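# Rest cable runway end on landing board between lugs

## Task

Place the runway's far end on the landing board so it sits between the two lugs and its tip lies on the blue band. The board must rest over its entire width on both trestles, and the weight must lie on the red band.

## Robot and tools

Robots: four Kinova Gen3 arms, arm1 to arm4, each with a five-finger right hand. Base feet in the scene frame (m): arm1 (-0.999, -0.480, 0.821), arm2 (-0.302, 0.519, 0.835), arm3 (0.619, -0.540, 0.767), arm4 (1.220, 0.500, 0.812). Each foot faces along its own +x. Arms 1 and 3 sit on the -y side and face roughly +y; arms 2 and 4 sit on the +y side and face roughly -y. Table tops are at z=0.750. Reach is about 1.06 m from the joint 1 axis.

Frame: one scene frame in metres, origin on the floor, +z up. The hand point lies 0.045 m in front of the palm. In the hand frame, +z runs along the straight fingers, +y points out of the palm, and +x runs across the palm away from the thumb. Straight fingers extend 0.06 to 0.07 m past the point. A wrist bracket on the little-finger side can hit things. Printed hand positions drift more at long reach.

Tool move: optional keys arm1, arm2, arm3, arm4 (one object per arm) and cameras. Inside each arm object:
- joints: a dict of absolute targets by name. joint1_rad to joint7_rad are radians (limits: joints 1, 3, 5, 7 within ±6.283; joint2 ±2.249; joint4 ±2.579; joint6 ±2.099). The hand keys hand_little, hand_ring, hand_middle, hand_index, hand_thumb_bend and hand_thumb_turn run from -1 (closed) to +1 (open). For the thumb turn, -1 puts the thumb in front of the palm and +1 beside it. Two further keys are settings, not motions: hand_force_limit (-1 to 1, about 0 to 10 N at the fingertip, 15 N for the thumb) and hand_speed (-0.96 to 1; full speed from +0.48 up).
- target: one absolute hand-point pose of 7 numbers, [x, y, z, qw, qx, qy, qz], in the scene frame, metres plus a unit quaternion. The hand follows a straight line from its current hand_target. When target is used, joints may carry only hand keys.
- speed: top hand speed, 0.002 to 0.5 m/s, default 0.25. Turning is capped at twice this value in rad/s.
- min_time_s: 0.1 to 8 s, the shortest duration of that arm's joint motions.
All parts of a call start together. Joint moves on one arm are timed to arrive together, and the arm may swing wide on the way. Hands lag their paths and can overshoot speed near full stretch. Nothing stops automatically for obstacles. cameras takes a list drawn from arm1_cam_wrist to arm4_cam_wrist, cam_high, cam_low, or "all"; [] returns no images. A move with no action returns full state and every image.

Tool wait: seconds from 0 to 10, plus optional cameras. It only lets time pass.
Tool zoom_image: camera name and region [x0, y0, x1, y1], pixels from the top-left of that camera's latest image, at most 504 by 504.
Tool show_instructions: returns the reference pages with no arguments.
Tool finished_scene: ends the scene for good. The goal must stay satisfied with the robots left alone.

Reading results: "move" lists the robots commanded in that call. "as last shown" means the robot got no command and its status lines read "not commanded". "pictures" gives the image order. hand shows the measured hand pose and hand_target the pose held by the drive. Status words: done (within 1 cm and 2 degrees, or 0.01 rad per joint), off_target (resting short, possibly still pushing), time_out (stopped, holding where it ended), not_followed, or "joint command not followed"/"pose unreachable" (a safety check withheld the motion). hand_stopped_by lists six words for little, ring, middle, index, thumb_bend and thumb_turn: moving, target, force, stalled or fault. The *_load_n values are fingertip loads in N, positive when a finger is pushed open. A lost grip appears as a load falling toward 0. Joint velocities are in rad/s; "within noise" means the arm is still. Joint torques are in N m. Flange force is the outside force on the wrist, with some error. After a refused or stopped move, later calls in the same reply are skipped.

Gripping: a finger motor only starts when its target changes by 0.002 or more. It stops at the target or when the load reaches hand_force_limit. That limit starts at 0 and hand_speed starts at -0.8, so raise the force limit before gripping. For a soft grip use hand_speed -0.94 or lower. To squeeze harder, raise the limit and send a target more closed than the current reading. To release, send a more open target. With the thumb turned in front, the hand can wrap around objects 0.035 to 0.065 m thick, or handles down to about 0.025 m.

Things to avoid: pressing or hitting between robots, which can end the scene, and closing fingers onto another robot's fingers. Joint torque beyond 104.5 N m (joints 1 to 4) or 51.3 N m (joints 5 to 7), or straying more than 5 degrees from plan, causes a 10 s torque-fault stop. Keeping arms stretched out or holding loads heats motors; a MOTOR HOT line warns of this, and an over-temperature fault makes the arm sink. After any stop, resend the targets. The arm keeps pushing against contacts, so command it away. Do not drop parts, even a few mm, release moving parts, slam, push hard, or knock anything off the table or outside the work area. Loose objects may get nudged now and then. Cameras: cam_high looks down from above, cam_low looks from the +x/-y side, and the wrist cameras sit at the little-finger side.

Each tool is called after "Call:" as name(argument=value, ...) on one line, values as JSON.

Reference images:

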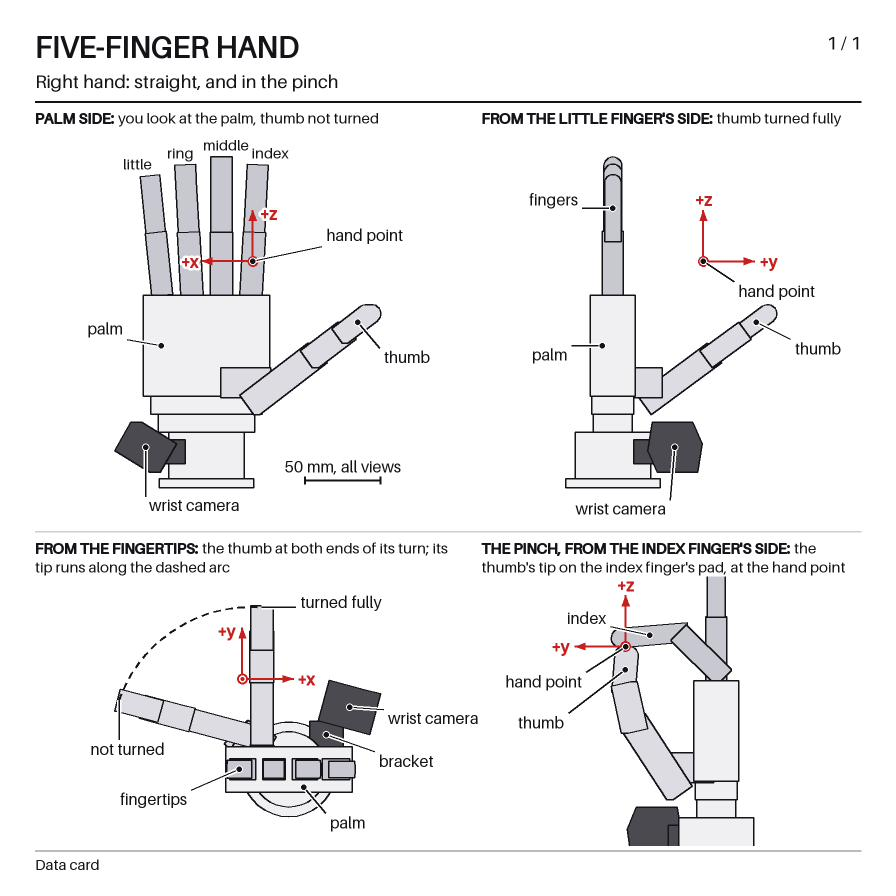

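## Session

Call:
move()

Scene clock: 0.00 s.
Joint torques (N m): no reading
Motor temperatures (°C): arm1=[35 33 34 38 45 43 52] | arm2=[39 34 37 34 39 40 42] | arm3=[38 35 34 36 39 38 41] | arm4=[33 32 29 36 45 38 40]
Flange force (N): no reading
Joint velocities: within noise
arm1.joint_positions: joint1_rad=+0.331 joint2_rad=-0.389 joint3_rad=-0.071 joint4_rad=+1.538 joint5_rad=-0.035 joint6_rad=+2.034 joint7_rad=-2.097 hand_little=+1.000 hand_ring=+1.000 hand_middle=+1.000 hand_index=+1.000 hand_thumb_turn=+1.000 hand_thumb_bend=+1.000 hand_force_limit=+0.000 hand_speed=-0.800
arm1.joint_status: not commanded
arm1.hand_stopped_by: target,target,target,target,target,target
arm1.little_load_n: 0.0
arm1.ring_load_n: 0.0
arm1.middle_load_n: 0.0
arm1.index_load_n: 0.0
arm1.thumb_bend_load_n: 0.0
arm1.thumb_turn_load_n: 0.0
arm1.hand: x=-0.9596 y=-0.3152 z=+1.3012 quat_wxyz=(+0.013, +0.323, -0.946, +0.012) (m; scene frame)
arm1.hand_target: x=-0.9596 y=-0.3152 z=+1.3012 quat_wxyz=(+0.013, +0.323, -0.946, +0.012) (m; scene frame)
arm1.hand_status: not commanded
arm2.joint_positions: joint1_rad=+0.353 joint2_rad=-0.445 joint3_rad=-0.126 joint4_rad=+1.491 joint5_rad=-0.040 joint6_rad=+1.995 joint7_rad=-1.769 hand_little=+1.000 hand_ring=+1.000 hand_middle=+1.000 hand_index=+1.000 hand_thumb_turn=+1.000 hand_thumb_bend=+1.000 hand_force_limit=+0.000 hand_speed=-0.800
arm2.joint_status: not commanded
arm2.hand_stopped_by: target,target,target,target,target,target
arm2.little_load_n: 0.0
arm2.ring_load_n: 0.0
arm2.middle_load_n: 0.0
arm2.index_load_n: 0.0
arm2.thumb_bend_load_n: 0.0
arm2.thumb_turn_load_n: 0.0
arm2.hand: x=-0.3094 y=+0.3478 z=+1.3398 quat_wxyz=(-0.025, -0.866, -0.497, +0.043) (m; scene frame)
arm2.hand_target: x=-0.3094 y=+0.3478 z=+1.3398 quat_wxyz=(-0.025, -0.866, -0.497, +0.043) (m; scene frame)
arm2.hand_status: not commanded
arm3.joint_positions: joint1_rad=+0.324 joint2_rad=-0.482 joint3_rad=-0.049 joint4_rad=+1.486 joint5_rad=-0.081 joint6_rad=+2.027 joint7_rad=-1.900 hand_little=+1.000 hand_ring=+1.000 hand_middle=+1.000 hand_index=+1.000 hand_thumb_turn=+1.000 hand_thumb_bend=+1.000 hand_force_limit=+0.000 hand_speed=-0.800
arm3.joint_status: not commanded
arm3.hand_stopped_by: target,target,target,target,target,target
arm3.little_load_n: 0.0
arm3.ring_load_n: 0.0
arm3.middle_load_n: 0.0
arm3.index_load_n: 0.0
arm3.thumb_bend_load_n: 0.0
arm3.thumb_turn_load_n: 0.0
arm3.hand: x=+0.5895 y=-0.3787 z=+1.2796 quat_wxyz=(-0.015, +0.538, -0.841, -0.054) (m; scene frame)
arm3.hand_target: x=+0.5895 y=-0.3787 z=+1.2796 quat_wxyz=(-0.015, +0.538, -0.841, -0.054) (m; scene frame)
arm3.hand_status: not commanded
arm4.joint_positions: joint1_rad=-0.244 joint2_rad=-0.325 joint3_rad=-0.114 joint4_rad=+1.468 joint5_rad=+0.003 joint6_rad=+2.040 joint7_rad=-1.844 hand_little=+1.000 hand_ring=+1.000 hand_middle=+1.000 hand_index=+1.000 hand_thumb_turn=+1.000 hand_thumb_bend=+1.000 hand_force_limit=+0.000 hand_speed=-0.800
arm4.joint_status: not commanded
arm4.hand_stopped_by: target,target,target,target,target,target
arm4.little_load_n: 0.0
arm4.ring_load_n: 0.0
arm4.middle_load_n: 0.0
arm4.index_load_n: 0.0
arm4.thumb_bend_load_n: 0.0
arm4.thumb_turn_load_n: 0.0
arm4.hand: x=+1.3322 y=+0.3528 z=+1.3008 quat_wxyz=(+0.028, -0.646, -0.762, +0.017) (m; scene frame)
arm4.hand_target: x=+1.3322 y=+0.3528 z=+1.3008 quat_wxyz=(+0.028, -0.646, -0.762, +0.017) (m; scene frame)
arm4.hand_status: not commanded
pictures: arm1_cam_wrist, arm2_cam_wrist, arm3_cam_wrist, arm4_cam_wrist, cam_high, cam_low

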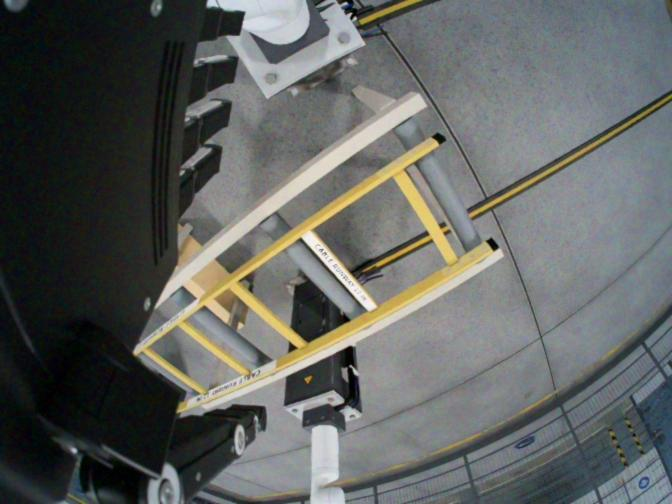

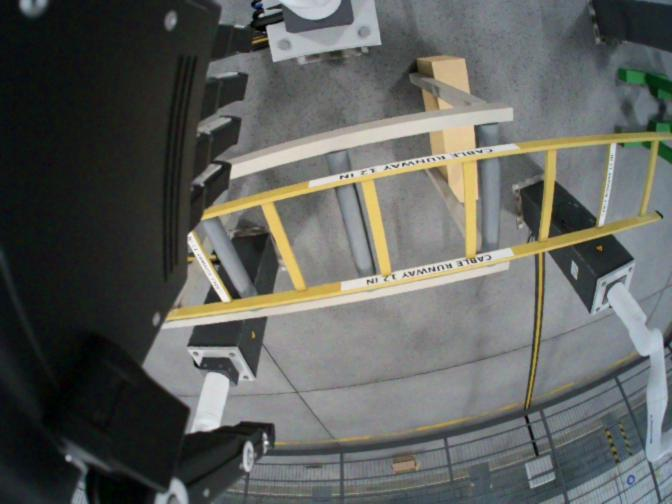

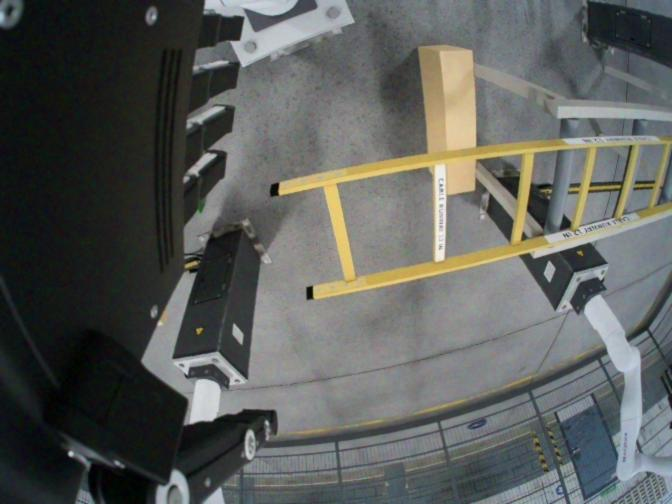

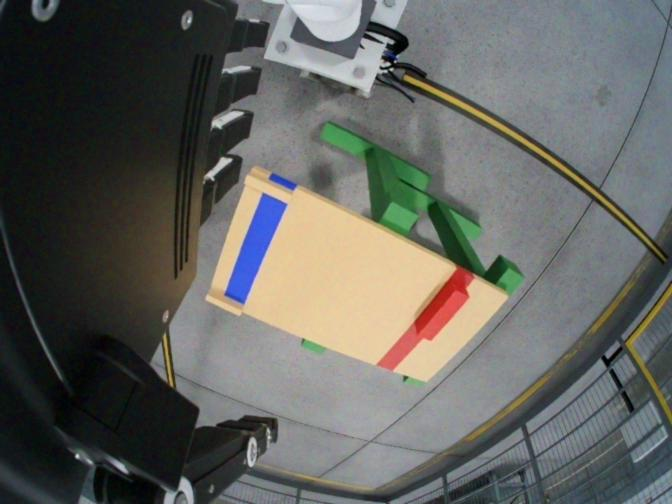

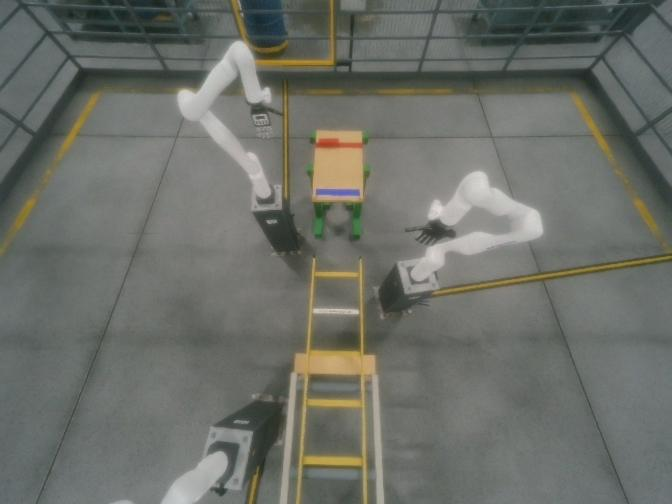

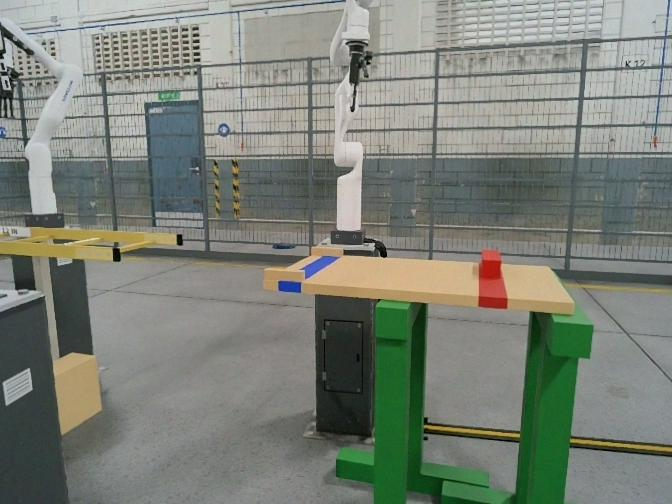

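Call:
zoom_image(camera="cam_high", region=[270, 110, 410, 250])

Call:
zoom_image(camera="cam_high", region=[240, 240, 440, 504])

Call:
zoom_image(camera="cam_low", region=[250, 230, 620, 504])

Call:
zoom_image(camera="arm4_cam_wrist", region=[190, 100, 540, 400])

Call:
zoom_image(camera="arm1_cam_wrist", region=[120, 80, 540, 430])

Call:
zoom_image(camera="arm3_cam_wrist", region=[200, 30, 672, 320])

Scaled by 3.600 from the camera's image (finer frame: 960x720).

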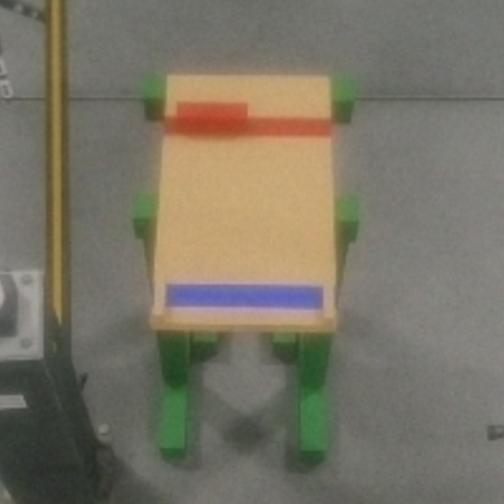

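Scaled by 1.909 from the camera's image (finer frame: 960x720).

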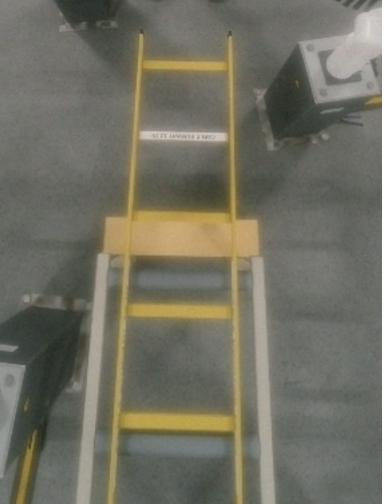

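Scaled by 1.362 from the camera's image (finer frame: 960x720).

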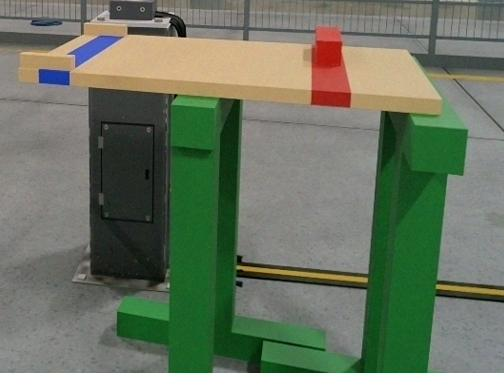

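Scaled by 1.440 from the camera's image (finer frame: 960x720).

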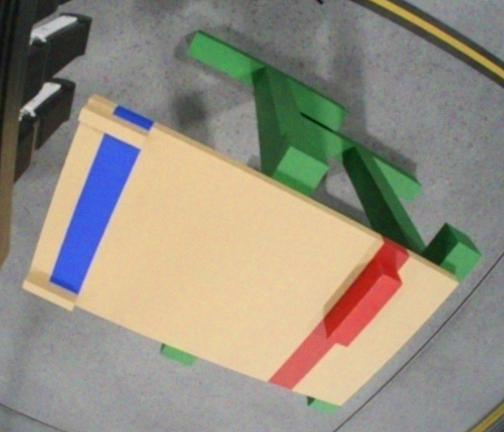

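Scaled by 1.200 from the camera's image (finer frame: 960x720).

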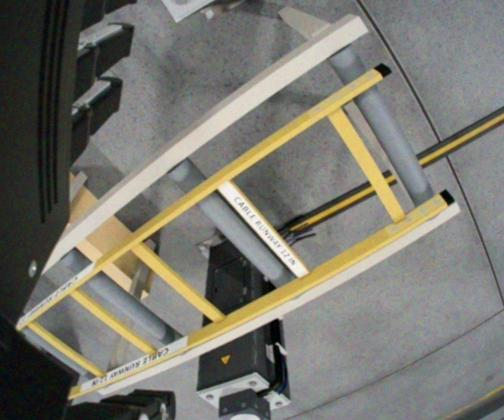

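Scaled by 1.068 from the camera's image (finer frame: 960x720).

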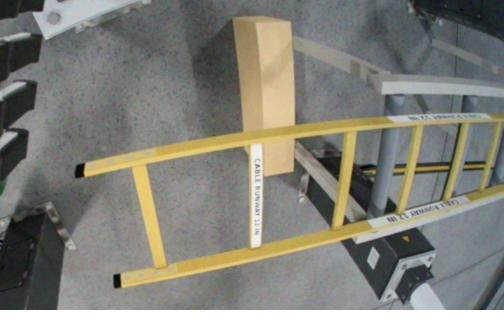

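Call:
move(arm3={"joints": {"joint7_rad": 1.24, "hand_thumb_turn": -1, "hand_speed": 0.2}}, arm4={"target": [1.23, 0.2, 1.2, 0.028, -0.646, -0.762, 0.017]}, cameras=["arm3_cam_wrist", "arm4_cam_wrist"])

Scene clock: 180.97 s.
Joint torques (N m): arm1=[0.39 0.81 0.1 -7.66 -0.57 0.16 -0.4] | arm2=[2.61 0.99 0.97 -7.6 -0.1 0.04 0.11] | arm3=[-1.35 3.51 0.64 -9.48 0.1 -0.09 -0.1] | arm4=[-0.37 -4.8 1.22 -7.62 0.25 -0.03 -0.41]
Motor temperatures (°C): arm1=[35 33 34 38 45 43 52] | arm2=[39 34 37 35 38 40 42] | arm3=[38 35 34 36 39 38 41] | arm4=[33 32 29 37 45 38 40]
Flange force (N): arm1=[0.5 -2.7 2.1] | arm2=[0.2 0.8 2.4] | arm3=[-6.8 -0.9 12.3] | arm4=[2.8 1.2 -1.5]
move: arm3 done; arm4 done
Joint velocities: within noise
arm1, arm2: as last shown
arm3.joint_positions: joint1_rad=+0.324 joint2_rad=-0.482 joint3_rad=-0.049 joint4_rad=+1.486 joint5_rad=-0.081 joint6_rad=+2.027 joint7_rad=+1.240 hand_little=+1.000 hand_ring=+1.000 hand_middle=+1.000 hand_index=+1.000 hand_thumb_turn=-1.000 hand_thumb_bend=+1.000 hand_force_limit=+0.000 hand_speed=+0.200
arm3.joint_status: all done
arm3.hand_stopped_by: target,target,target,target,target,target
arm3.little_load_n: 0.0
arm3.ring_load_n: 0.0
arm3.middle_load_n: 0.0
arm3.index_load_n: 0.0
arm3.thumb_bend_load_n: 0.0
arm3.thumb_turn_load_n: 0.0
arm3.hand: x=+0.6724 y=-0.4846 z=+1.2654 quat_wxyz=(-0.054, +0.842, +0.537, +0.015)
arm3.hand_target: x=+0.6724 y=-0.4846 z=+1.2654 quat_wxyz=(-0.054, +0.842, +0.537, +0.015)
arm3.hand_status: not commanded
arm4.joint_positions: joint1_rad=-0.152 joint2_rad=-0.063 joint3_rad=+0.275 joint4_rad=+1.613 joint5_rad=+0.071 joint6_rad=+1.609 joint7_rad=-1.370 hand_little=+1.000 hand_ring=+1.000 hand_middle=+1.000 hand_index=+1.000 hand_thumb_turn=+1.000 hand_thumb_bend=+1.000 hand_force_limit=+0.000 hand_speed=-0.800
arm4.joint_status: not commanded
arm4.hand_stopped_by: target,target,target,target,target,target
arm4.little_load_n: 0.0
arm4.ring_load_n: 0.0
arm4.middle_load_n: 0.0
arm4.index_load_n: 0.0
arm4.thumb_bend_load_n: 0.0
arm4.thumb_turn_load_n: 0.0
arm4.hand: x=+1.2300 y=+0.2000 z=+1.2000 quat_wxyz=(+0.028, -0.646, -0.762, +0.017)
arm4.hand_target: x=+1.2300 y=+0.2000 z=+1.2000 quat_wxyz=(+0.028, -0.646, -0.762, +0.017)
arm4.hand_status: done (0.000 m and 0.0 deg from the pose sent, 0.210 m and 0.0 deg at the start)
arm3_cam_wrist: T_world_to_cam=[[0.97815, -0.20643, -0.02484, -0.73127], [-0.17116, -0.86725, 0.46753, -0.90615], [-0.11806, -0.45306, -0.88363, 1.09395]] pos_world=[0.68935, -0.44119, 1.37213]
arm4_cam_wrist: T_world_to_cam=[[0.90573, 0.41875, -0.06556, -1.11522], [0.39551, -0.77939, 0.48593, -0.91086], [0.15238, -0.46605, -0.87153, 1.07206]] pos_world=[1.20699, 0.25672, 1.30384]

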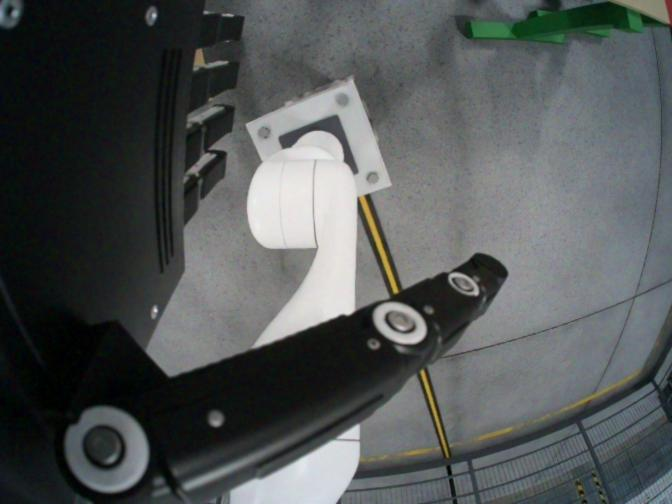

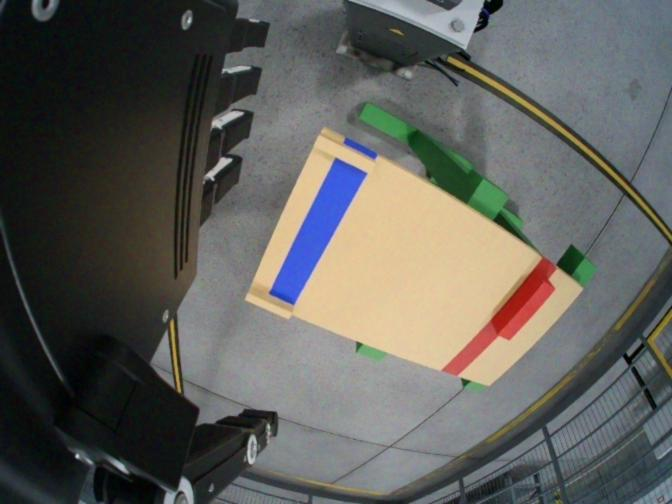

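Call:
move(arm3={"target": [0.38, -0.06, 1.10, 0, 0.7071, 0.7071, 0], "speed": 0.3}, cameras=["arm3_cam_wrist", "cam_high", "cam_low"])

Call:
zoom_image(camera="arm3_cam_wrist", region=[200, 0, 672, 400])

Scene clock: 190.60 s.
Joint torques (N m): arm1=[0.39 0.82 0.09 -7.64 -0.54 0.16 -0.38] | arm2=[2.6 1.02 1.02 -7.56 -0.13 0.01 0.11] | arm3=[-1.39 -18.15 -1.17 -9.39 0.23 0.2 -0.08] | arm4=[-0.4 -4.77 1.21 -7.53 0.26 -0.01 -0.39]
Motor temperatures (°C): arm1=[35 33 34 38 45 43 52] | arm2=[39 34 37 35 38 40 42] | arm3=[38 35 34 36 39 38 41] | arm4=[33 32 29 37 45 38 40]
Flange force (N): arm1=[0.5 -2.6 2.1] | arm2=[0.2 0.9 2.2] | arm3=[-24.6 17.3 14.4] | arm4=[2.7 1.1 -1.7]
move: arm3 done
Joint velocities: within noise
arm1, arm2, arm4: as last shown
arm1.index_load_n: -0.5
arm2.thumb_bend_load_n: -0.5
arm3.joint_positions: joint1_rad=-0.245 joint2_rad=+0.766 joint3_rad=-0.642 joint4_rad=+0.642 joint5_rad=+0.448 joint6_rad=+1.812 joint7_rad=+0.813 hand_little=+1.000 hand_ring=+1.000 hand_middle=+1.000 hand_index=+1.000 hand_thumb_turn=-1.000 hand_thumb_bend=+1.000 hand_force_limit=+0.000 hand_speed=+0.200
arm3.joint_status: not commanded
arm3.hand_stopped_by: target,target,target,target,target,target
arm3.little_load_n: 0.0
arm3.ring_load_n: 0.0
arm3.middle_load_n: 0.0
arm3.index_load_n: 0.0
arm3.thumb_bend_load_n: 0.0
arm3.thumb_turn_load_n: 0.0
arm3.hand: x=+0.3800 y=-0.0600 z=+1.1000 quat_wxyz=(+0.000, +0.707, +0.707, +0.000)
arm3.hand_target: x=+0.3800 y=-0.0600 z=+1.1000 quat_wxyz=(+0.000, +0.707, +0.707, +0.000)
arm3.hand_status: done (0.000 m and 0.0 deg from the pose sent, 0.541 m and 25.7 deg at the start)
arm3_cam_wrist: T_world_to_cam=[[0.97377, 0.22556, 0.02994, -0.39439], [0.17208, -0.81611, 0.55169, -0.73058], [0.14887, -0.53206, -0.83351, 0.94435]] pos_world=[0.36918, -0.00482, 1.20199]

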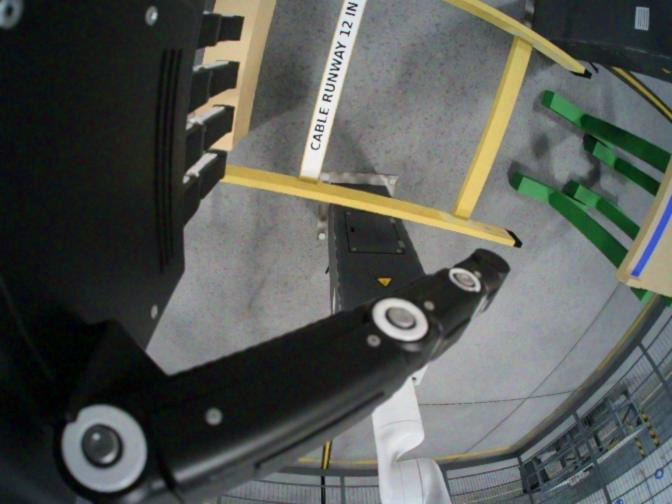

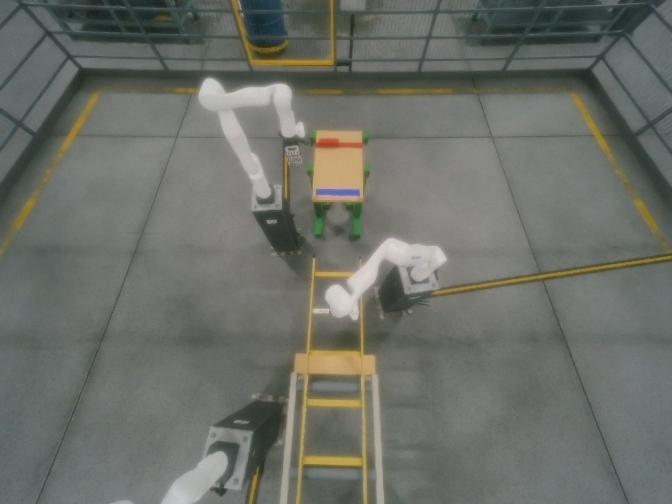

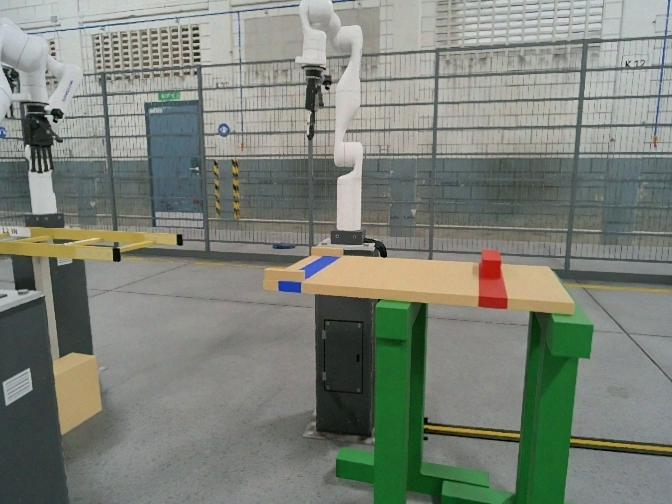

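Scaled by 1.068 from the camera's image (finer frame: 960x720).

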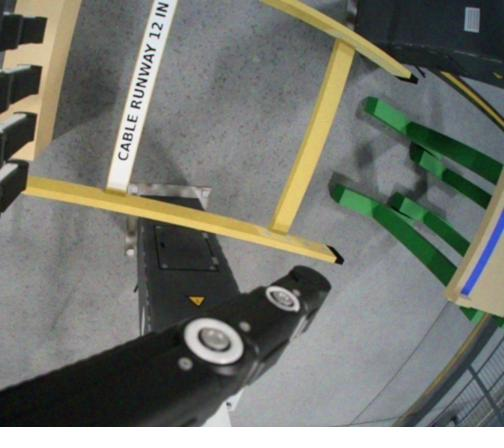

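Call:
zoom_image(camera="cam_low", region=[0, 190, 210, 330])

Call:
zoom_image(camera="cam_low", region=[240, 230, 380, 330])

Scaled by 2.400 from the camera's image (finer frame: 960x720).

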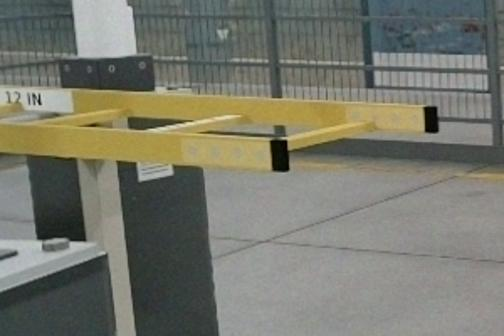

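Scaled by 3.600 from the camera's image (finer frame: 960x720).

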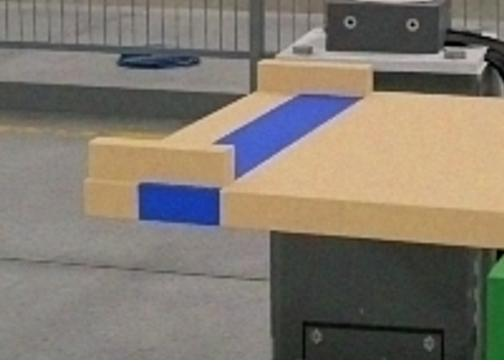

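Call:
move(arm3={"target": [0.406, -0.06, 0.90, 0, 0.7071, 0.7071, 0], "speed": 0.2}, cameras=["arm3_cam_wrist", "cam_low"])

Call:
zoom_image(camera="arm3_cam_wrist", region=[150, 0, 650, 300])

Call:
zoom_image(camera="cam_low", region=[0, 130, 210, 330])

Scene clock: 243.13 s.
Joint torques (N m): arm1=[0.39 0.82 0.08 -7.61 -0.54 0.13 -0.37] | arm2=[2.64 1 1 -7.56 -0.12 0.02 0.09] | arm3=[-1.4 -17.78 -2.45 -8.98 0.22 0.2 -0.08] | arm4=[-0.43 -4.82 1.25 -7.63 0.22 -0.03 -0.37]
Motor temperatures (°C): arm1=[34 33 34 38 45 43 52] | arm2=[39 34 37 35 38 40 42] | arm3=[38 35 34 36 39 38 41] | arm4=[33 32 29 37 45 38 40]
Flange force (N): arm1=[0.6 -2.7 1.9] | arm2=[0.2 0.8 2.2] | arm3=[-14.8 10.8 0.4] | arm4=[2.8 1.3 -1.4]
move: arm3 done
Joint velocities: within noise
arm1, arm2, arm4: as last shown
arm1.index_load_n: 0.0
arm2.thumb_bend_load_n: 0.0
arm2.thumb_turn_load_n: 0.5
arm3.joint_positions: joint1_rad=-0.089 joint2_rad=+0.831 joint3_rad=-0.638 joint4_rad=+1.223 joint5_rad=+0.491 joint6_rad=+1.231 joint7_rad=+0.710 hand_little=+1.000 hand_ring=+1.000 hand_middle=+1.000 hand_index=+1.000 hand_thumb_turn=-1.000 hand_thumb_bend=+1.000 hand_force_limit=+0.000 hand_speed=+0.200
arm3.joint_status: not commanded
arm3.hand_stopped_by: target,target,target,target,target,target
arm3.little_load_n: 0.0
arm3.ring_load_n: 0.0
arm3.middle_load_n: 0.0
arm3.index_load_n: 0.0
arm3.thumb_bend_load_n: 0.0
arm3.thumb_turn_load_n: 0.0
arm3.hand: x=+0.4060 y=-0.0600 z=+0.9000 quat_wxyz=(+0.000, +0.707, +0.707, +0.000)
arm3.hand_target: x=+0.4060 y=-0.0600 z=+0.9000 quat_wxyz=(+0.000, +0.707, +0.707, +0.000)
arm3.hand_status: done (0.000 m and 0.0 deg from the pose sent, 0.202 m and 0.0 deg at the start)
arm4.ring_load_n: 0.5
arm3_cam_wrist: T_world_to_cam=[[0.97379, 0.22546, 0.03, -0.4138], [0.17196, -0.81613, 0.55168, -0.62467], [0.14887, -0.53207, -0.83351, 0.77378]] pos_world=[0.39518, -0.00482, 1.00199]

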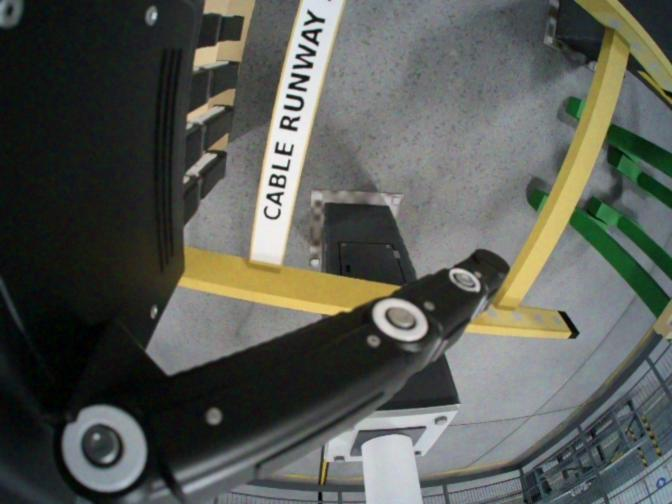

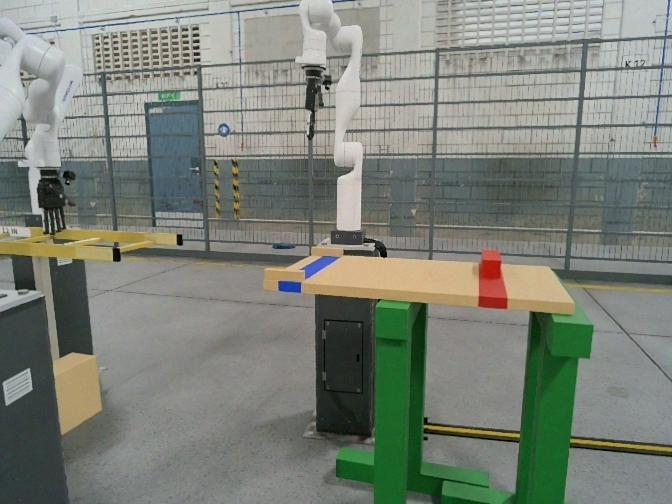

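Scaled by 1.008 from the camera's image (finer frame: 960x720).

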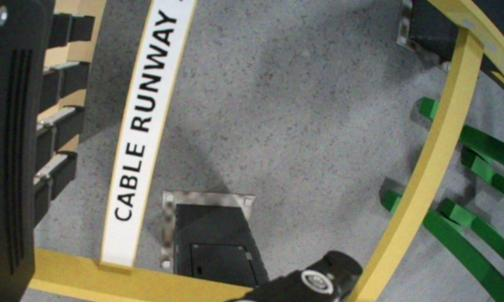

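Scaled by 2.400 from the camera's image (finer frame: 960x720).

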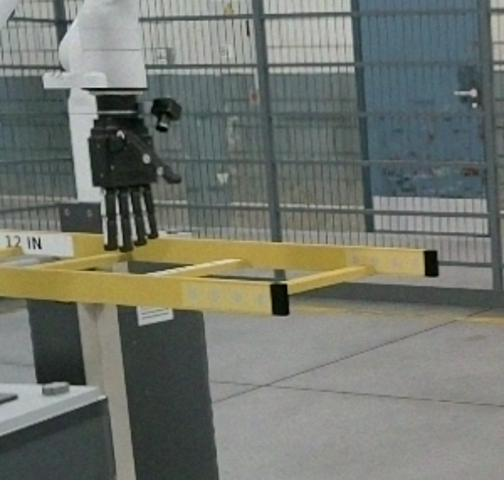

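Call:
move(arm3={"target": [0.406, -0.06, 0.787, 0, 0.7071, 0.7071, 0], "speed": 0.12}, cameras=["arm3_cam_wrist", "cam_low"])

Call:
zoom_image(camera="cam_low", region=[0, 150, 210, 310])

Scene clock: 265.77 s.
Joint torques (N m): arm1=[0.42 0.85 0.07 -7.64 -0.54 0.15 -0.4] | arm2=[2.65 0.98 1.04 -7.53 -0.15 0.05 0.1] | arm3=[-1.38 -18.54 -2.52 -7.99 0.21 0.2 -0.08] | arm4=[-0.38 -4.74 1.26 -7.59 0.26 -0.05 -0.39]
Motor temperatures (°C): arm1=[34 33 34 38 45 43 52] | arm2=[39 34 37 35 38 40 42] | arm3=[38 36 34 36 39 38 41] | arm4=[33 32 29 37 45 38 40]
Flange force (N): arm1=[0.6 -2.8 2.1] | arm2=[0.1 0.9 2.1] | arm3=[-13.2 9.9 -3.4] | arm4=[2.9 1.4 -1.6]
move: arm3 done
Joint velocities: within noise
arm1, arm2, arm4: as last shown
arm2.thumb_turn_load_n: 0.0
arm3.joint_positions: joint1_rad=-0.105 joint2_rad=+0.975 joint3_rad=-0.582 joint4_rad=+1.326 joint5_rad=+0.576 joint6_rad=+1.001 joint7_rad=+0.644 hand_little=+1.000 hand_ring=+1.000 hand_middle=+1.000 hand_index=+1.000 hand_thumb_turn=-1.000 hand_thumb_bend=+1.000 hand_force_limit=+0.000 hand_speed=+0.200
arm3.joint_status: not commanded
arm3.hand_stopped_by: target,target,target,target,target,target
arm3.little_load_n: 0.0
arm3.ring_load_n: 0.0
arm3.middle_load_n: 0.0
arm3.index_load_n: 0.0
arm3.thumb_bend_load_n: 0.0
arm3.thumb_turn_load_n: 0.0
arm3.hand: x=+0.4060 y=-0.0600 z=+0.7870 quat_wxyz=(+0.000, +0.707, +0.707, +0.000)
arm3.hand_target: x=+0.4060 y=-0.0600 z=+0.7870 quat_wxyz=(+0.000, +0.707, +0.707, +0.000)
arm3.hand_status: done (0.000 m and 0.0 deg from the pose sent, 0.113 m and 0.0 deg at the start)
arm4.ring_load_n: 0.0
arm3_cam_wrist: T_world_to_cam=[[0.97377, 0.22556, 0.02994, -0.41034], [0.17208, -0.81611, 0.55169, -0.56238], [0.14887, -0.53206, -0.83351, 0.67959]] pos_world=[0.39518, -0.00482, 0.88899]

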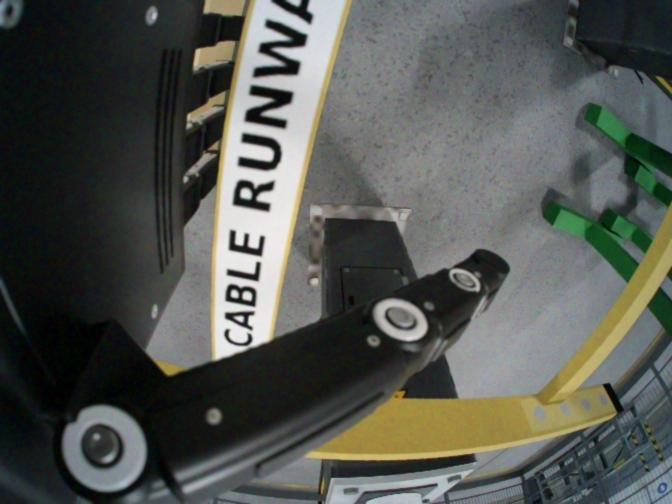

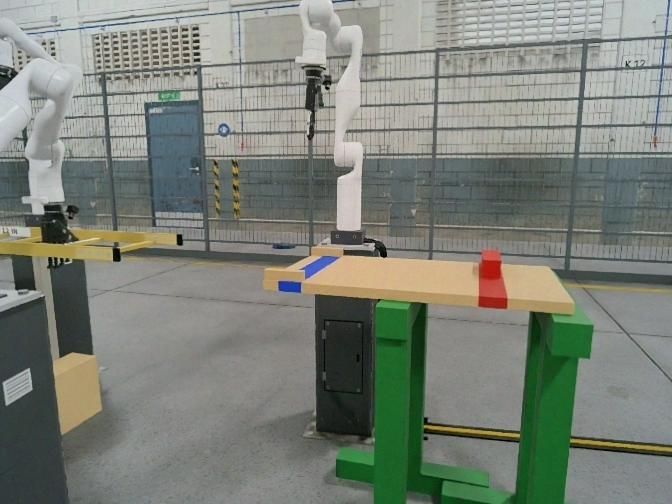

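Scaled by 2.400 from the camera's image (finer frame: 960x720).

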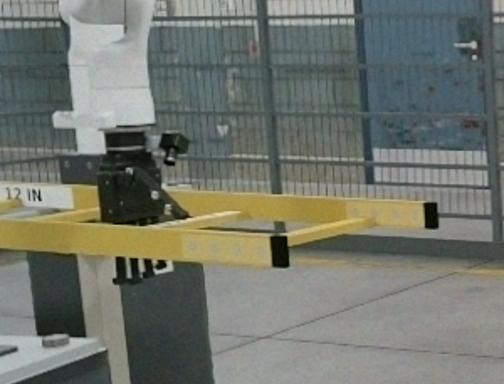

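Call:
move(arm3={"joints": {"hand_speed": -0.88, "hand_force_limit": -0.6, "hand_little": -0.1, "hand_ring": -0.1, "hand_middle": -0.1, "hand_index": -0.1}}, cameras=["arm3_cam_wrist", "cam_low"])

Call:
zoom_image(camera="cam_low", region=[0, 180, 150, 290])

Scene clock: 277.20 s.
Joint torques (N m): arm1=[0.4 0.8 0.09 -7.63 -0.56 0.13 -0.39] | arm2=[2.58 1.08 1 -7.56 -0.11 0.03 0.12] | arm3=[-1.34 -18.68 -2.54 -8.04 0.26 0.27 -0.06] | arm4=[-0.35 -4.75 1.19 -7.58 0.23 -0.05 -0.4]
Motor temperatures (°C): arm1=[34 33 34 38 45 43 52] | arm2=[39 34 37 35 38 40 42] | arm3=[38 36 34 36 39 38 41] | arm4=[33 32 29 37 45 38 40]
Flange force (N): arm1=[0.5 -2.7 1.9] | arm2=[0.3 1.0 2.3] | arm3=[-13.3 9.8 -3.0] | arm4=[2.8 1.2 -1.7]
move: arm3 done
Joint velocities: within noise
arm1, arm2, arm4: as last shown
arm2.thumb_bend_load_n: -0.5
arm3.joint_positions: joint1_rad=-0.105 joint2_rad=+0.975 joint3_rad=-0.582 joint4_rad=+1.326 joint5_rad=+0.576 joint6_rad=+1.001 joint7_rad=+0.644 hand_little=-0.100 hand_ring=-0.100 hand_middle=-0.100 hand_index=-0.100 hand_thumb_turn=-1.000 hand_thumb_bend=+1.000 hand_force_limit=-0.600 hand_speed=-0.880
arm3.joint_status: all done
arm3.hand_stopped_by: target,target,target,target,target,target
arm3.little_load_n: 0.0
arm3.ring_load_n: 0.0
arm3.middle_load_n: 0.0
arm3.index_load_n: 0.0
arm3.thumb_bend_load_n: 0.0
arm3.thumb_turn_load_n: 0.0
arm3.hand: x=+0.4060 y=-0.0600 z=+0.7870 quat_wxyz=(+0.000, +0.707, +0.707, +0.000)
arm3.hand_target: x=+0.4060 y=-0.0600 z=+0.7870 quat_wxyz=(+0.000, +0.707, +0.707, +0.000)
arm3.hand_status: not commanded
arm3_cam_wrist: T_world_to_cam=[[0.97377, 0.22555, 0.02992, -0.4103], [0.17207, -0.81606, 0.55175, -0.56252], [0.14886, -0.53214, -0.83347, 0.6795]] pos_world=[0.39518, -0.00492, 0.88899]

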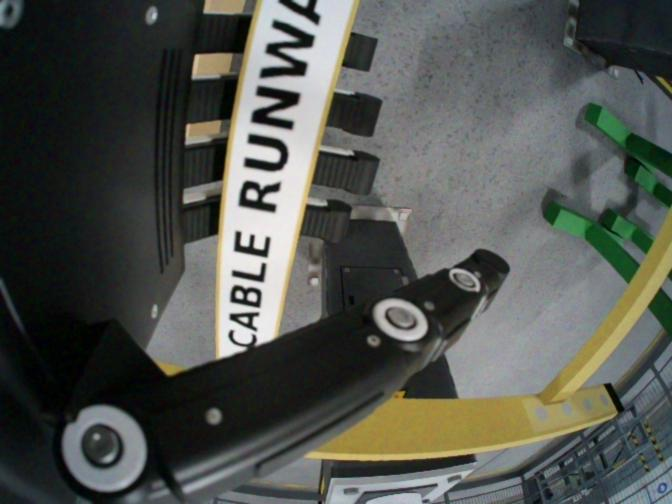

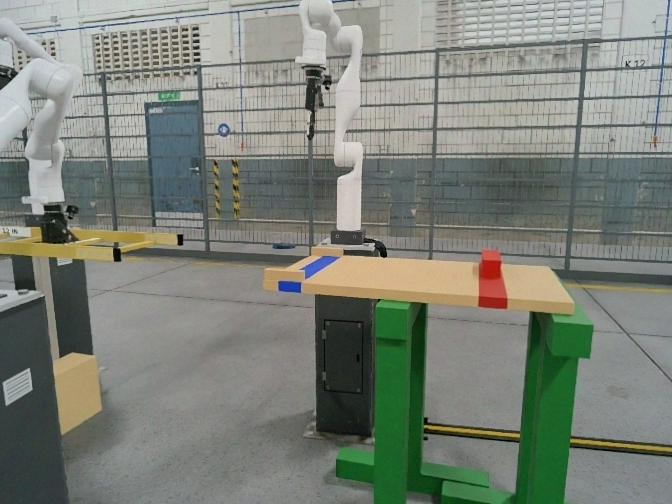

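Scaled by 3.360 from the camera's image (finer frame: 960x720).

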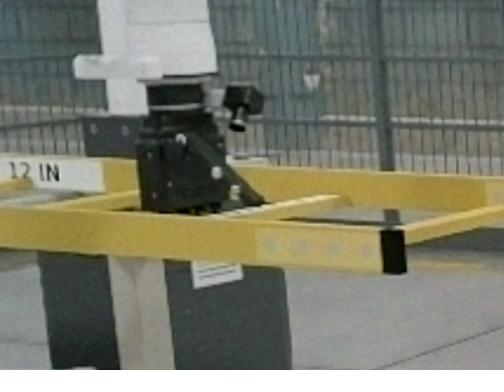

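Call:
move(arm3={"joints": {"hand_little": -0.45, "hand_ring": -0.45, "hand_middle": -0.45, "hand_index": -0.45}}, cameras=["arm3_cam_wrist"])

Scene clock: 283.53 s.
Joint torques (N m): arm1=[0.37 0.79 0.09 -7.71 -0.52 0.14 -0.37] | arm2=[2.63 1.02 1.06 -7.57 -0.12 0.02 0.08] | arm3=[-1.46 -24.73 -3.69 -8.92 0.05 1.72 -0.11] | arm4=[-0.41 -4.83 1.25 -7.62 0.26 -0.02 -0.37]
Motor temperatures (°C): arm1=[34 33 34 38 45 43 52] | arm2=[39 34 37 35 38 40 42] | arm3=[38 36 34 36 39 38 41] | arm4=[33 32 29 37 45 38 40]
Flange force (N): arm1=[0.6 -2.6 2.3] | arm2=[0.2 1.0 2.2] | arm3=[-10.3 8.5 9.7] | arm4=[2.8 1.3 -1.5]
move: arm3 off_target
Joint velocities: within noise
arm1, arm2, arm4: as last shown
arm3.joint_positions: joint1_rad=-0.105 joint2_rad=+0.975 joint3_rad=-0.582 joint4_rad=+1.326 joint5_rad=+0.576 joint6_rad=+1.001 joint7_rad=+0.644 hand_little=-0.243 hand_ring=-0.243 hand_middle=-0.253 hand_index=-0.243 hand_thumb_turn=-1.000 hand_thumb_bend=+1.000 hand_force_limit=-0.600 hand_speed=-0.880
arm3.joint_status: hand_little off_target (ended at -0.243, target -0.450); hand_ring off_target (ended at -0.243, target -0.450); hand_middle off_target (ended at -0.253, target -0.450); hand_index off_target (ended at -0.243, target -0.450)
arm3.hand_stopped_by: force,force,force,force,target,target
arm3.little_load_n: 1.0
arm3.ring_load_n: 2.5
arm3.middle_load_n: 5.5
arm3.index_load_n: 1.5
arm3.thumb_bend_load_n: 0.0
arm3.thumb_turn_load_n: 0.0
arm3.hand: x=+0.4060 y=-0.0600 z=+0.7870 quat_wxyz=(+0.000, +0.707, +0.707, +0.000)
arm3.hand_target: x=+0.4060 y=-0.0600 z=+0.7870 quat_wxyz=(+0.000, +0.707, +0.707, +0.000)
arm3.hand_status: not commanded
arm4.thumb_turn_load_n: -0.5
arm3_cam_wrist: T_world_to_cam=[[0.97379, 0.22546, 0.03, -0.41041], [0.17196, -0.81613, 0.55168, -0.56233], [0.14887, -0.53207, -0.83351, 0.67959]] pos_world=[0.39518, -0.00482, 0.88899]

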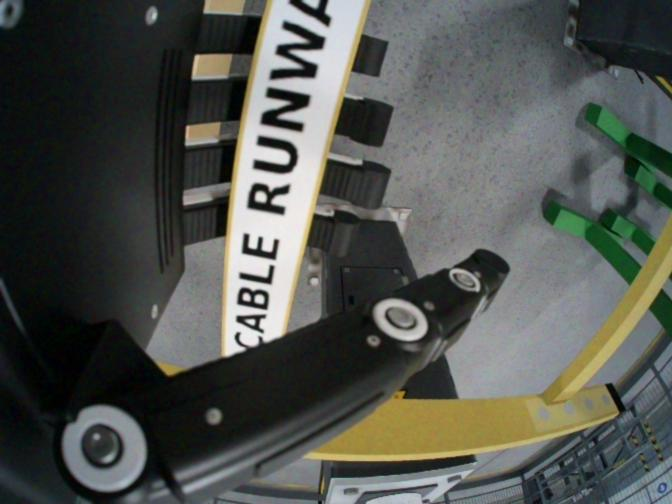

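Call:
move(arm3={"joints": {"hand_thumb_bend": -0.6, "hand_force_limit": -0.75}}, cameras=["arm3_cam_wrist"])

Scene clock: 297.30 s.
Joint torques (N m): arm1=[0.39 0.82 0.07 -7.62 -0.53 0.13 -0.41] | arm2=[2.62 1.06 1.02 -7.59 -0.14 0.03 0.11] | arm3=[-1.53 -24.25 -3.74 -8.88 0.01 1.62 -0.12] | arm4=[-0.44 -4.78 1.27 -7.6 0.22 -0.06 -0.38]
Motor temperatures (°C): arm1=[34 33 34 38 45 43 52] | arm2=[39 34 37 35 38 40 42] | arm3=[38 37 34 36 39 38 41] | arm4=[33 32 29 37 45 38 40]
Flange force (N): arm1=[0.5 -2.8 1.9] | arm2=[0.3 0.9 2.4] | arm3=[-10.7 8.9 8.8] | arm4=[2.9 1.3 -1.6]
move: arm3 off_target
Joint velocities: within noise
arm1, arm2, arm4: as last shown
arm1.thumb_bend_load_n: -0.5
arm2.thumb_bend_load_n: 0.0
arm3.joint_positions: joint1_rad=-0.105 joint2_rad=+0.975 joint3_rad=-0.582 joint4_rad=+1.326 joint5_rad=+0.576 joint6_rad=+1.001 joint7_rad=+0.644 hand_little=-0.243 hand_ring=-0.243 hand_middle=-0.253 hand_index=-0.243 hand_thumb_turn=-1.000 hand_thumb_bend=+0.203 hand_force_limit=-0.750 hand_speed=-0.880
arm3.joint_status: hand_thumb_bend off_target (ended at +0.203, target -0.600); the others done
arm3.hand_stopped_by: force,force,force,force,force,target
arm3.little_load_n: 1.0
arm3.ring_load_n: 2.5
arm3.middle_load_n: 5.5
arm3.index_load_n: 1.5
arm3.thumb_bend_load_n: 2.0
arm3.thumb_turn_load_n: 0.0
arm3.hand: x=+0.4060 y=-0.0600 z=+0.7870 quat_wxyz=(+0.000, +0.707, +0.707, +0.000)
arm3.hand_target: x=+0.4060 y=-0.0600 z=+0.7870 quat_wxyz=(+0.000, +0.707, +0.707, +0.000)
arm3.hand_status: not commanded
arm4.thumb_turn_load_n: 0.0
arm3_cam_wrist: T_world_to_cam=[[0.97377, 0.22556, 0.02994, -0.41034], [0.17208, -0.81611, 0.55169, -0.56238], [0.14887, -0.53206, -0.83351, 0.67959]] pos_world=[0.39518, -0.00482, 0.88899]

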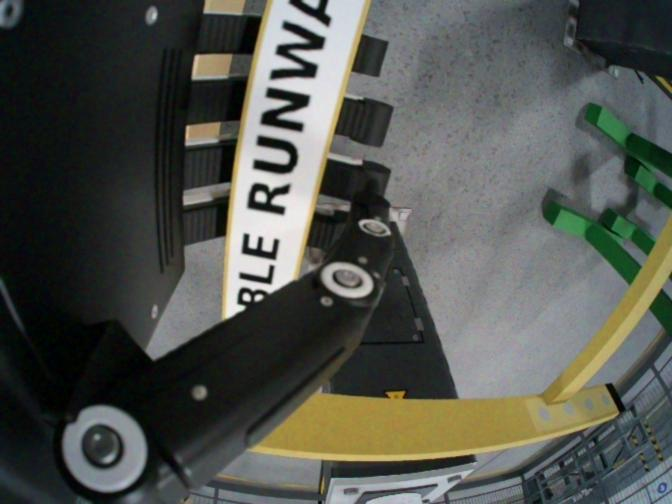

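Call:
move(arm3={"target": [0.556, -0.063, 0.788, 0, 0.7071, 0.7071, 0], "speed": 0.06}, cameras=["arm3_cam_wrist", "cam_high", "cam_low"])

Call:
zoom_image(camera="cam_low", region=[0, 150, 260, 310])

Call:
zoom_image(camera="cam_high", region=[260, 110, 440, 504])

Scene clock: 317.93 s.
Joint torques (N m): arm1=[0.4 0.81 0.07 -7.63 -0.54 0.14 -0.39] | arm2=[2.66 1.05 1.04 -7.56 -0.13 0.03 0.1] | arm3=[-1.43 -31.93 -5.46 -12.42 0.83 1.92 0.12] | arm4=[-0.41 -4.77 1.25 -7.59 0.25 -0.02 -0.41]
Motor temperatures (°C): arm1=[34 33 34 38 45 43 52] | arm2=[39 34 37 35 38 40 42] | arm3=[38 37 34 36 39 38 41] | arm4=[33 32 29 37 45 38 40]
Flange force (N): arm1=[0.5 -2.7 2.0] | arm2=[0.3 1.0 2.3] | arm3=[-12.3 5.6 28.2] | arm4=[2.8 1.2 -1.5]
move: arm3 done
Joint velocities: within noise
arm1.joint_positions: joint1_rad=+0.331 joint2_rad=-0.389 joint3_rad=-0.071 joint4_rad=+1.538 joint5_rad=-0.035 joint6_rad=+2.034 joint7_rad=-2.097 hand_little=+1.000 hand_ring=+1.000 hand_middle=+1.000 hand_index=+1.000 hand_thumb_turn=+1.000 hand_thumb_bend=+1.000 hand_force_limit=+0.000 hand_speed=-0.800
arm1.joint_status: not commanded
arm1.hand_stopped_by: target,target,target,target,target,target
arm1.little_load_n: 0.0
arm1.ring_load_n: -0.5
arm1.middle_load_n: 0.0
arm1.index_load_n: 0.0
arm1.thumb_bend_load_n: 0.0
arm1.thumb_turn_load_n: 0.0
arm1.hand: x=-0.9596 y=-0.3152 z=+1.3012 quat_wxyz=(+0.013, +0.323, -0.946, +0.012)
arm1.hand_target: x=-0.9596 y=-0.3152 z=+1.3012 quat_wxyz=(+0.013, +0.323, -0.946, +0.012)
arm1.hand_status: not commanded
arm2.joint_positions: joint1_rad=+0.353 joint2_rad=-0.445 joint3_rad=-0.126 joint4_rad=+1.491 joint5_rad=-0.040 joint6_rad=+1.995 joint7_rad=-1.769 hand_little=+1.000 hand_ring=+1.000 hand_middle=+1.000 hand_index=+1.000 hand_thumb_turn=+1.000 hand_thumb_bend=+1.000 hand_force_limit=+0.000 hand_speed=-0.800
arm2.joint_status: not commanded
arm2.hand_stopped_by: target,target,target,target,target,target
arm2.little_load_n: 0.0
arm2.ring_load_n: 0.0
arm2.middle_load_n: 0.0
arm2.index_load_n: 0.0
arm2.thumb_bend_load_n: 0.0
arm2.thumb_turn_load_n: 0.0
arm2.hand: x=-0.3094 y=+0.3478 z=+1.3398 quat_wxyz=(-0.025, -0.866, -0.497, +0.043)
arm2.hand_target: x=-0.3094 y=+0.3478 z=+1.3398 quat_wxyz=(-0.025, -0.866, -0.497, +0.043)
arm2.hand_status: not commanded
arm3.joint_positions: joint1_rad=+0.195 joint2_rad=+0.880 joint3_rad=-0.593 joint4_rad=+1.564 joint5_rad=+0.599 joint6_rad=+0.876 joint7_rad=+0.817 hand_little=-0.243 hand_ring=-0.243 hand_middle=-0.253 hand_index=-0.243 hand_thumb_turn=-1.000 hand_thumb_bend=+0.202 hand_force_limit=-0.750 hand_speed=-0.880
arm3.joint_status: not commanded
arm3.hand_stopped_by: force,force,force,force,force,target
arm3.little_load_n: 2.5
arm3.ring_load_n: 4.5
arm3.middle_load_n: 8.5
arm3.index_load_n: 5.5
arm3.thumb_bend_load_n: 0.0
arm3.thumb_turn_load_n: 0.0
arm3.hand: x=+0.5559 y=-0.0630 z=+0.7880 quat_wxyz=(+0.000, +0.707, +0.707, +0.000)
arm3.hand_target: x=+0.5560 y=-0.0630 z=+0.7880 quat_wxyz=(+0.000, +0.707, +0.707, +0.000)
arm3.hand_status: done (0.000 m and 0.0 deg from the pose sent, 0.150 m and 0.0 deg at the start)
arm4: as last shown
arm3_cam_wrist: T_world_to_cam=[[0.97375, 0.22566, 0.02978, -0.55551], [0.17227, -0.81615, 0.55156, -0.59116], [0.14877, -0.53195, -0.8336, 0.65664]] pos_world=[0.54508, -0.00782, 0.88999]

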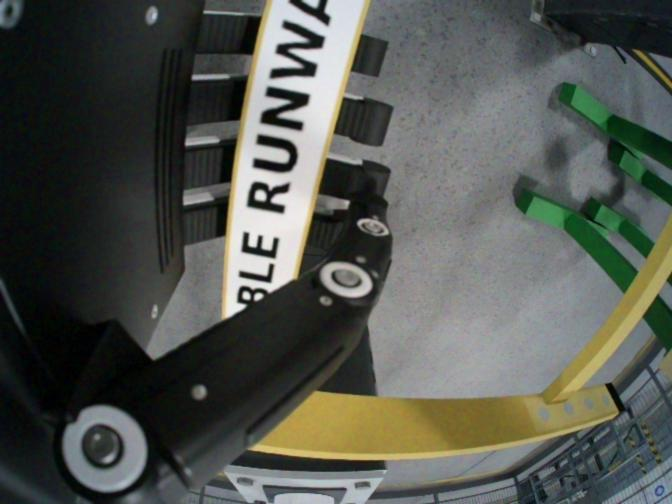

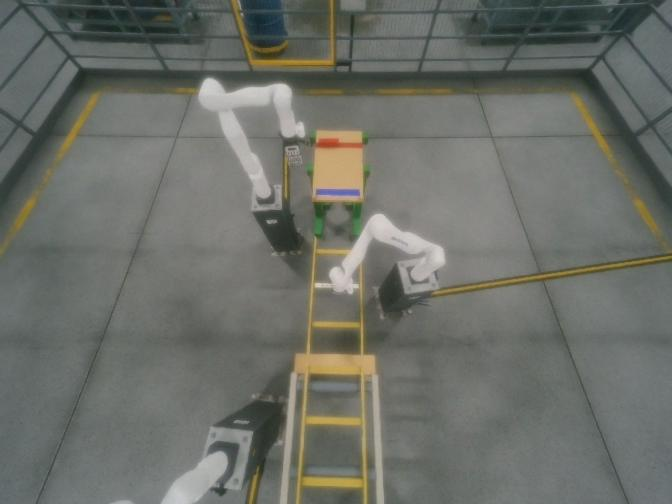

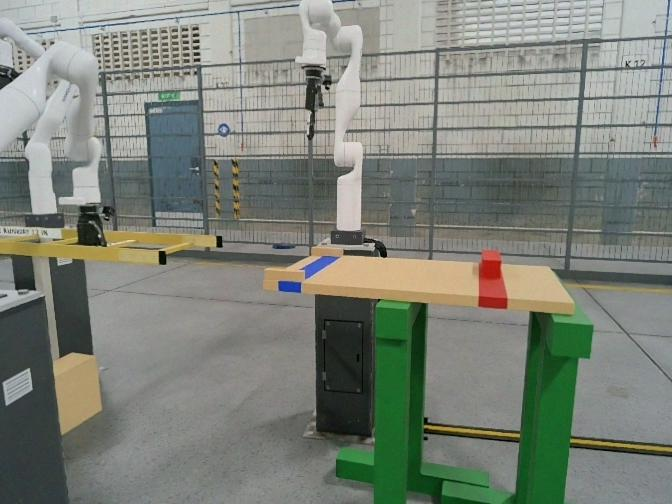

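Scaled by 1.938 from the camera's image (finer frame: 960x720).

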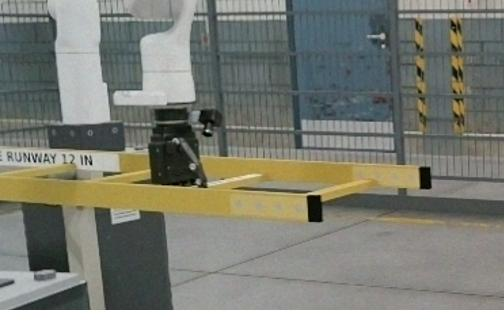

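Scaled by 1.279 from the camera's image (finer frame: 960x720).

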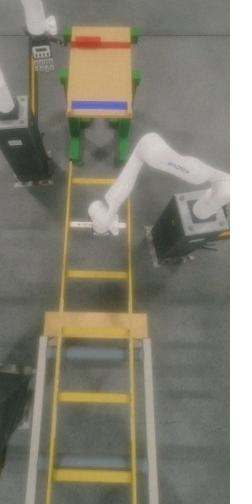

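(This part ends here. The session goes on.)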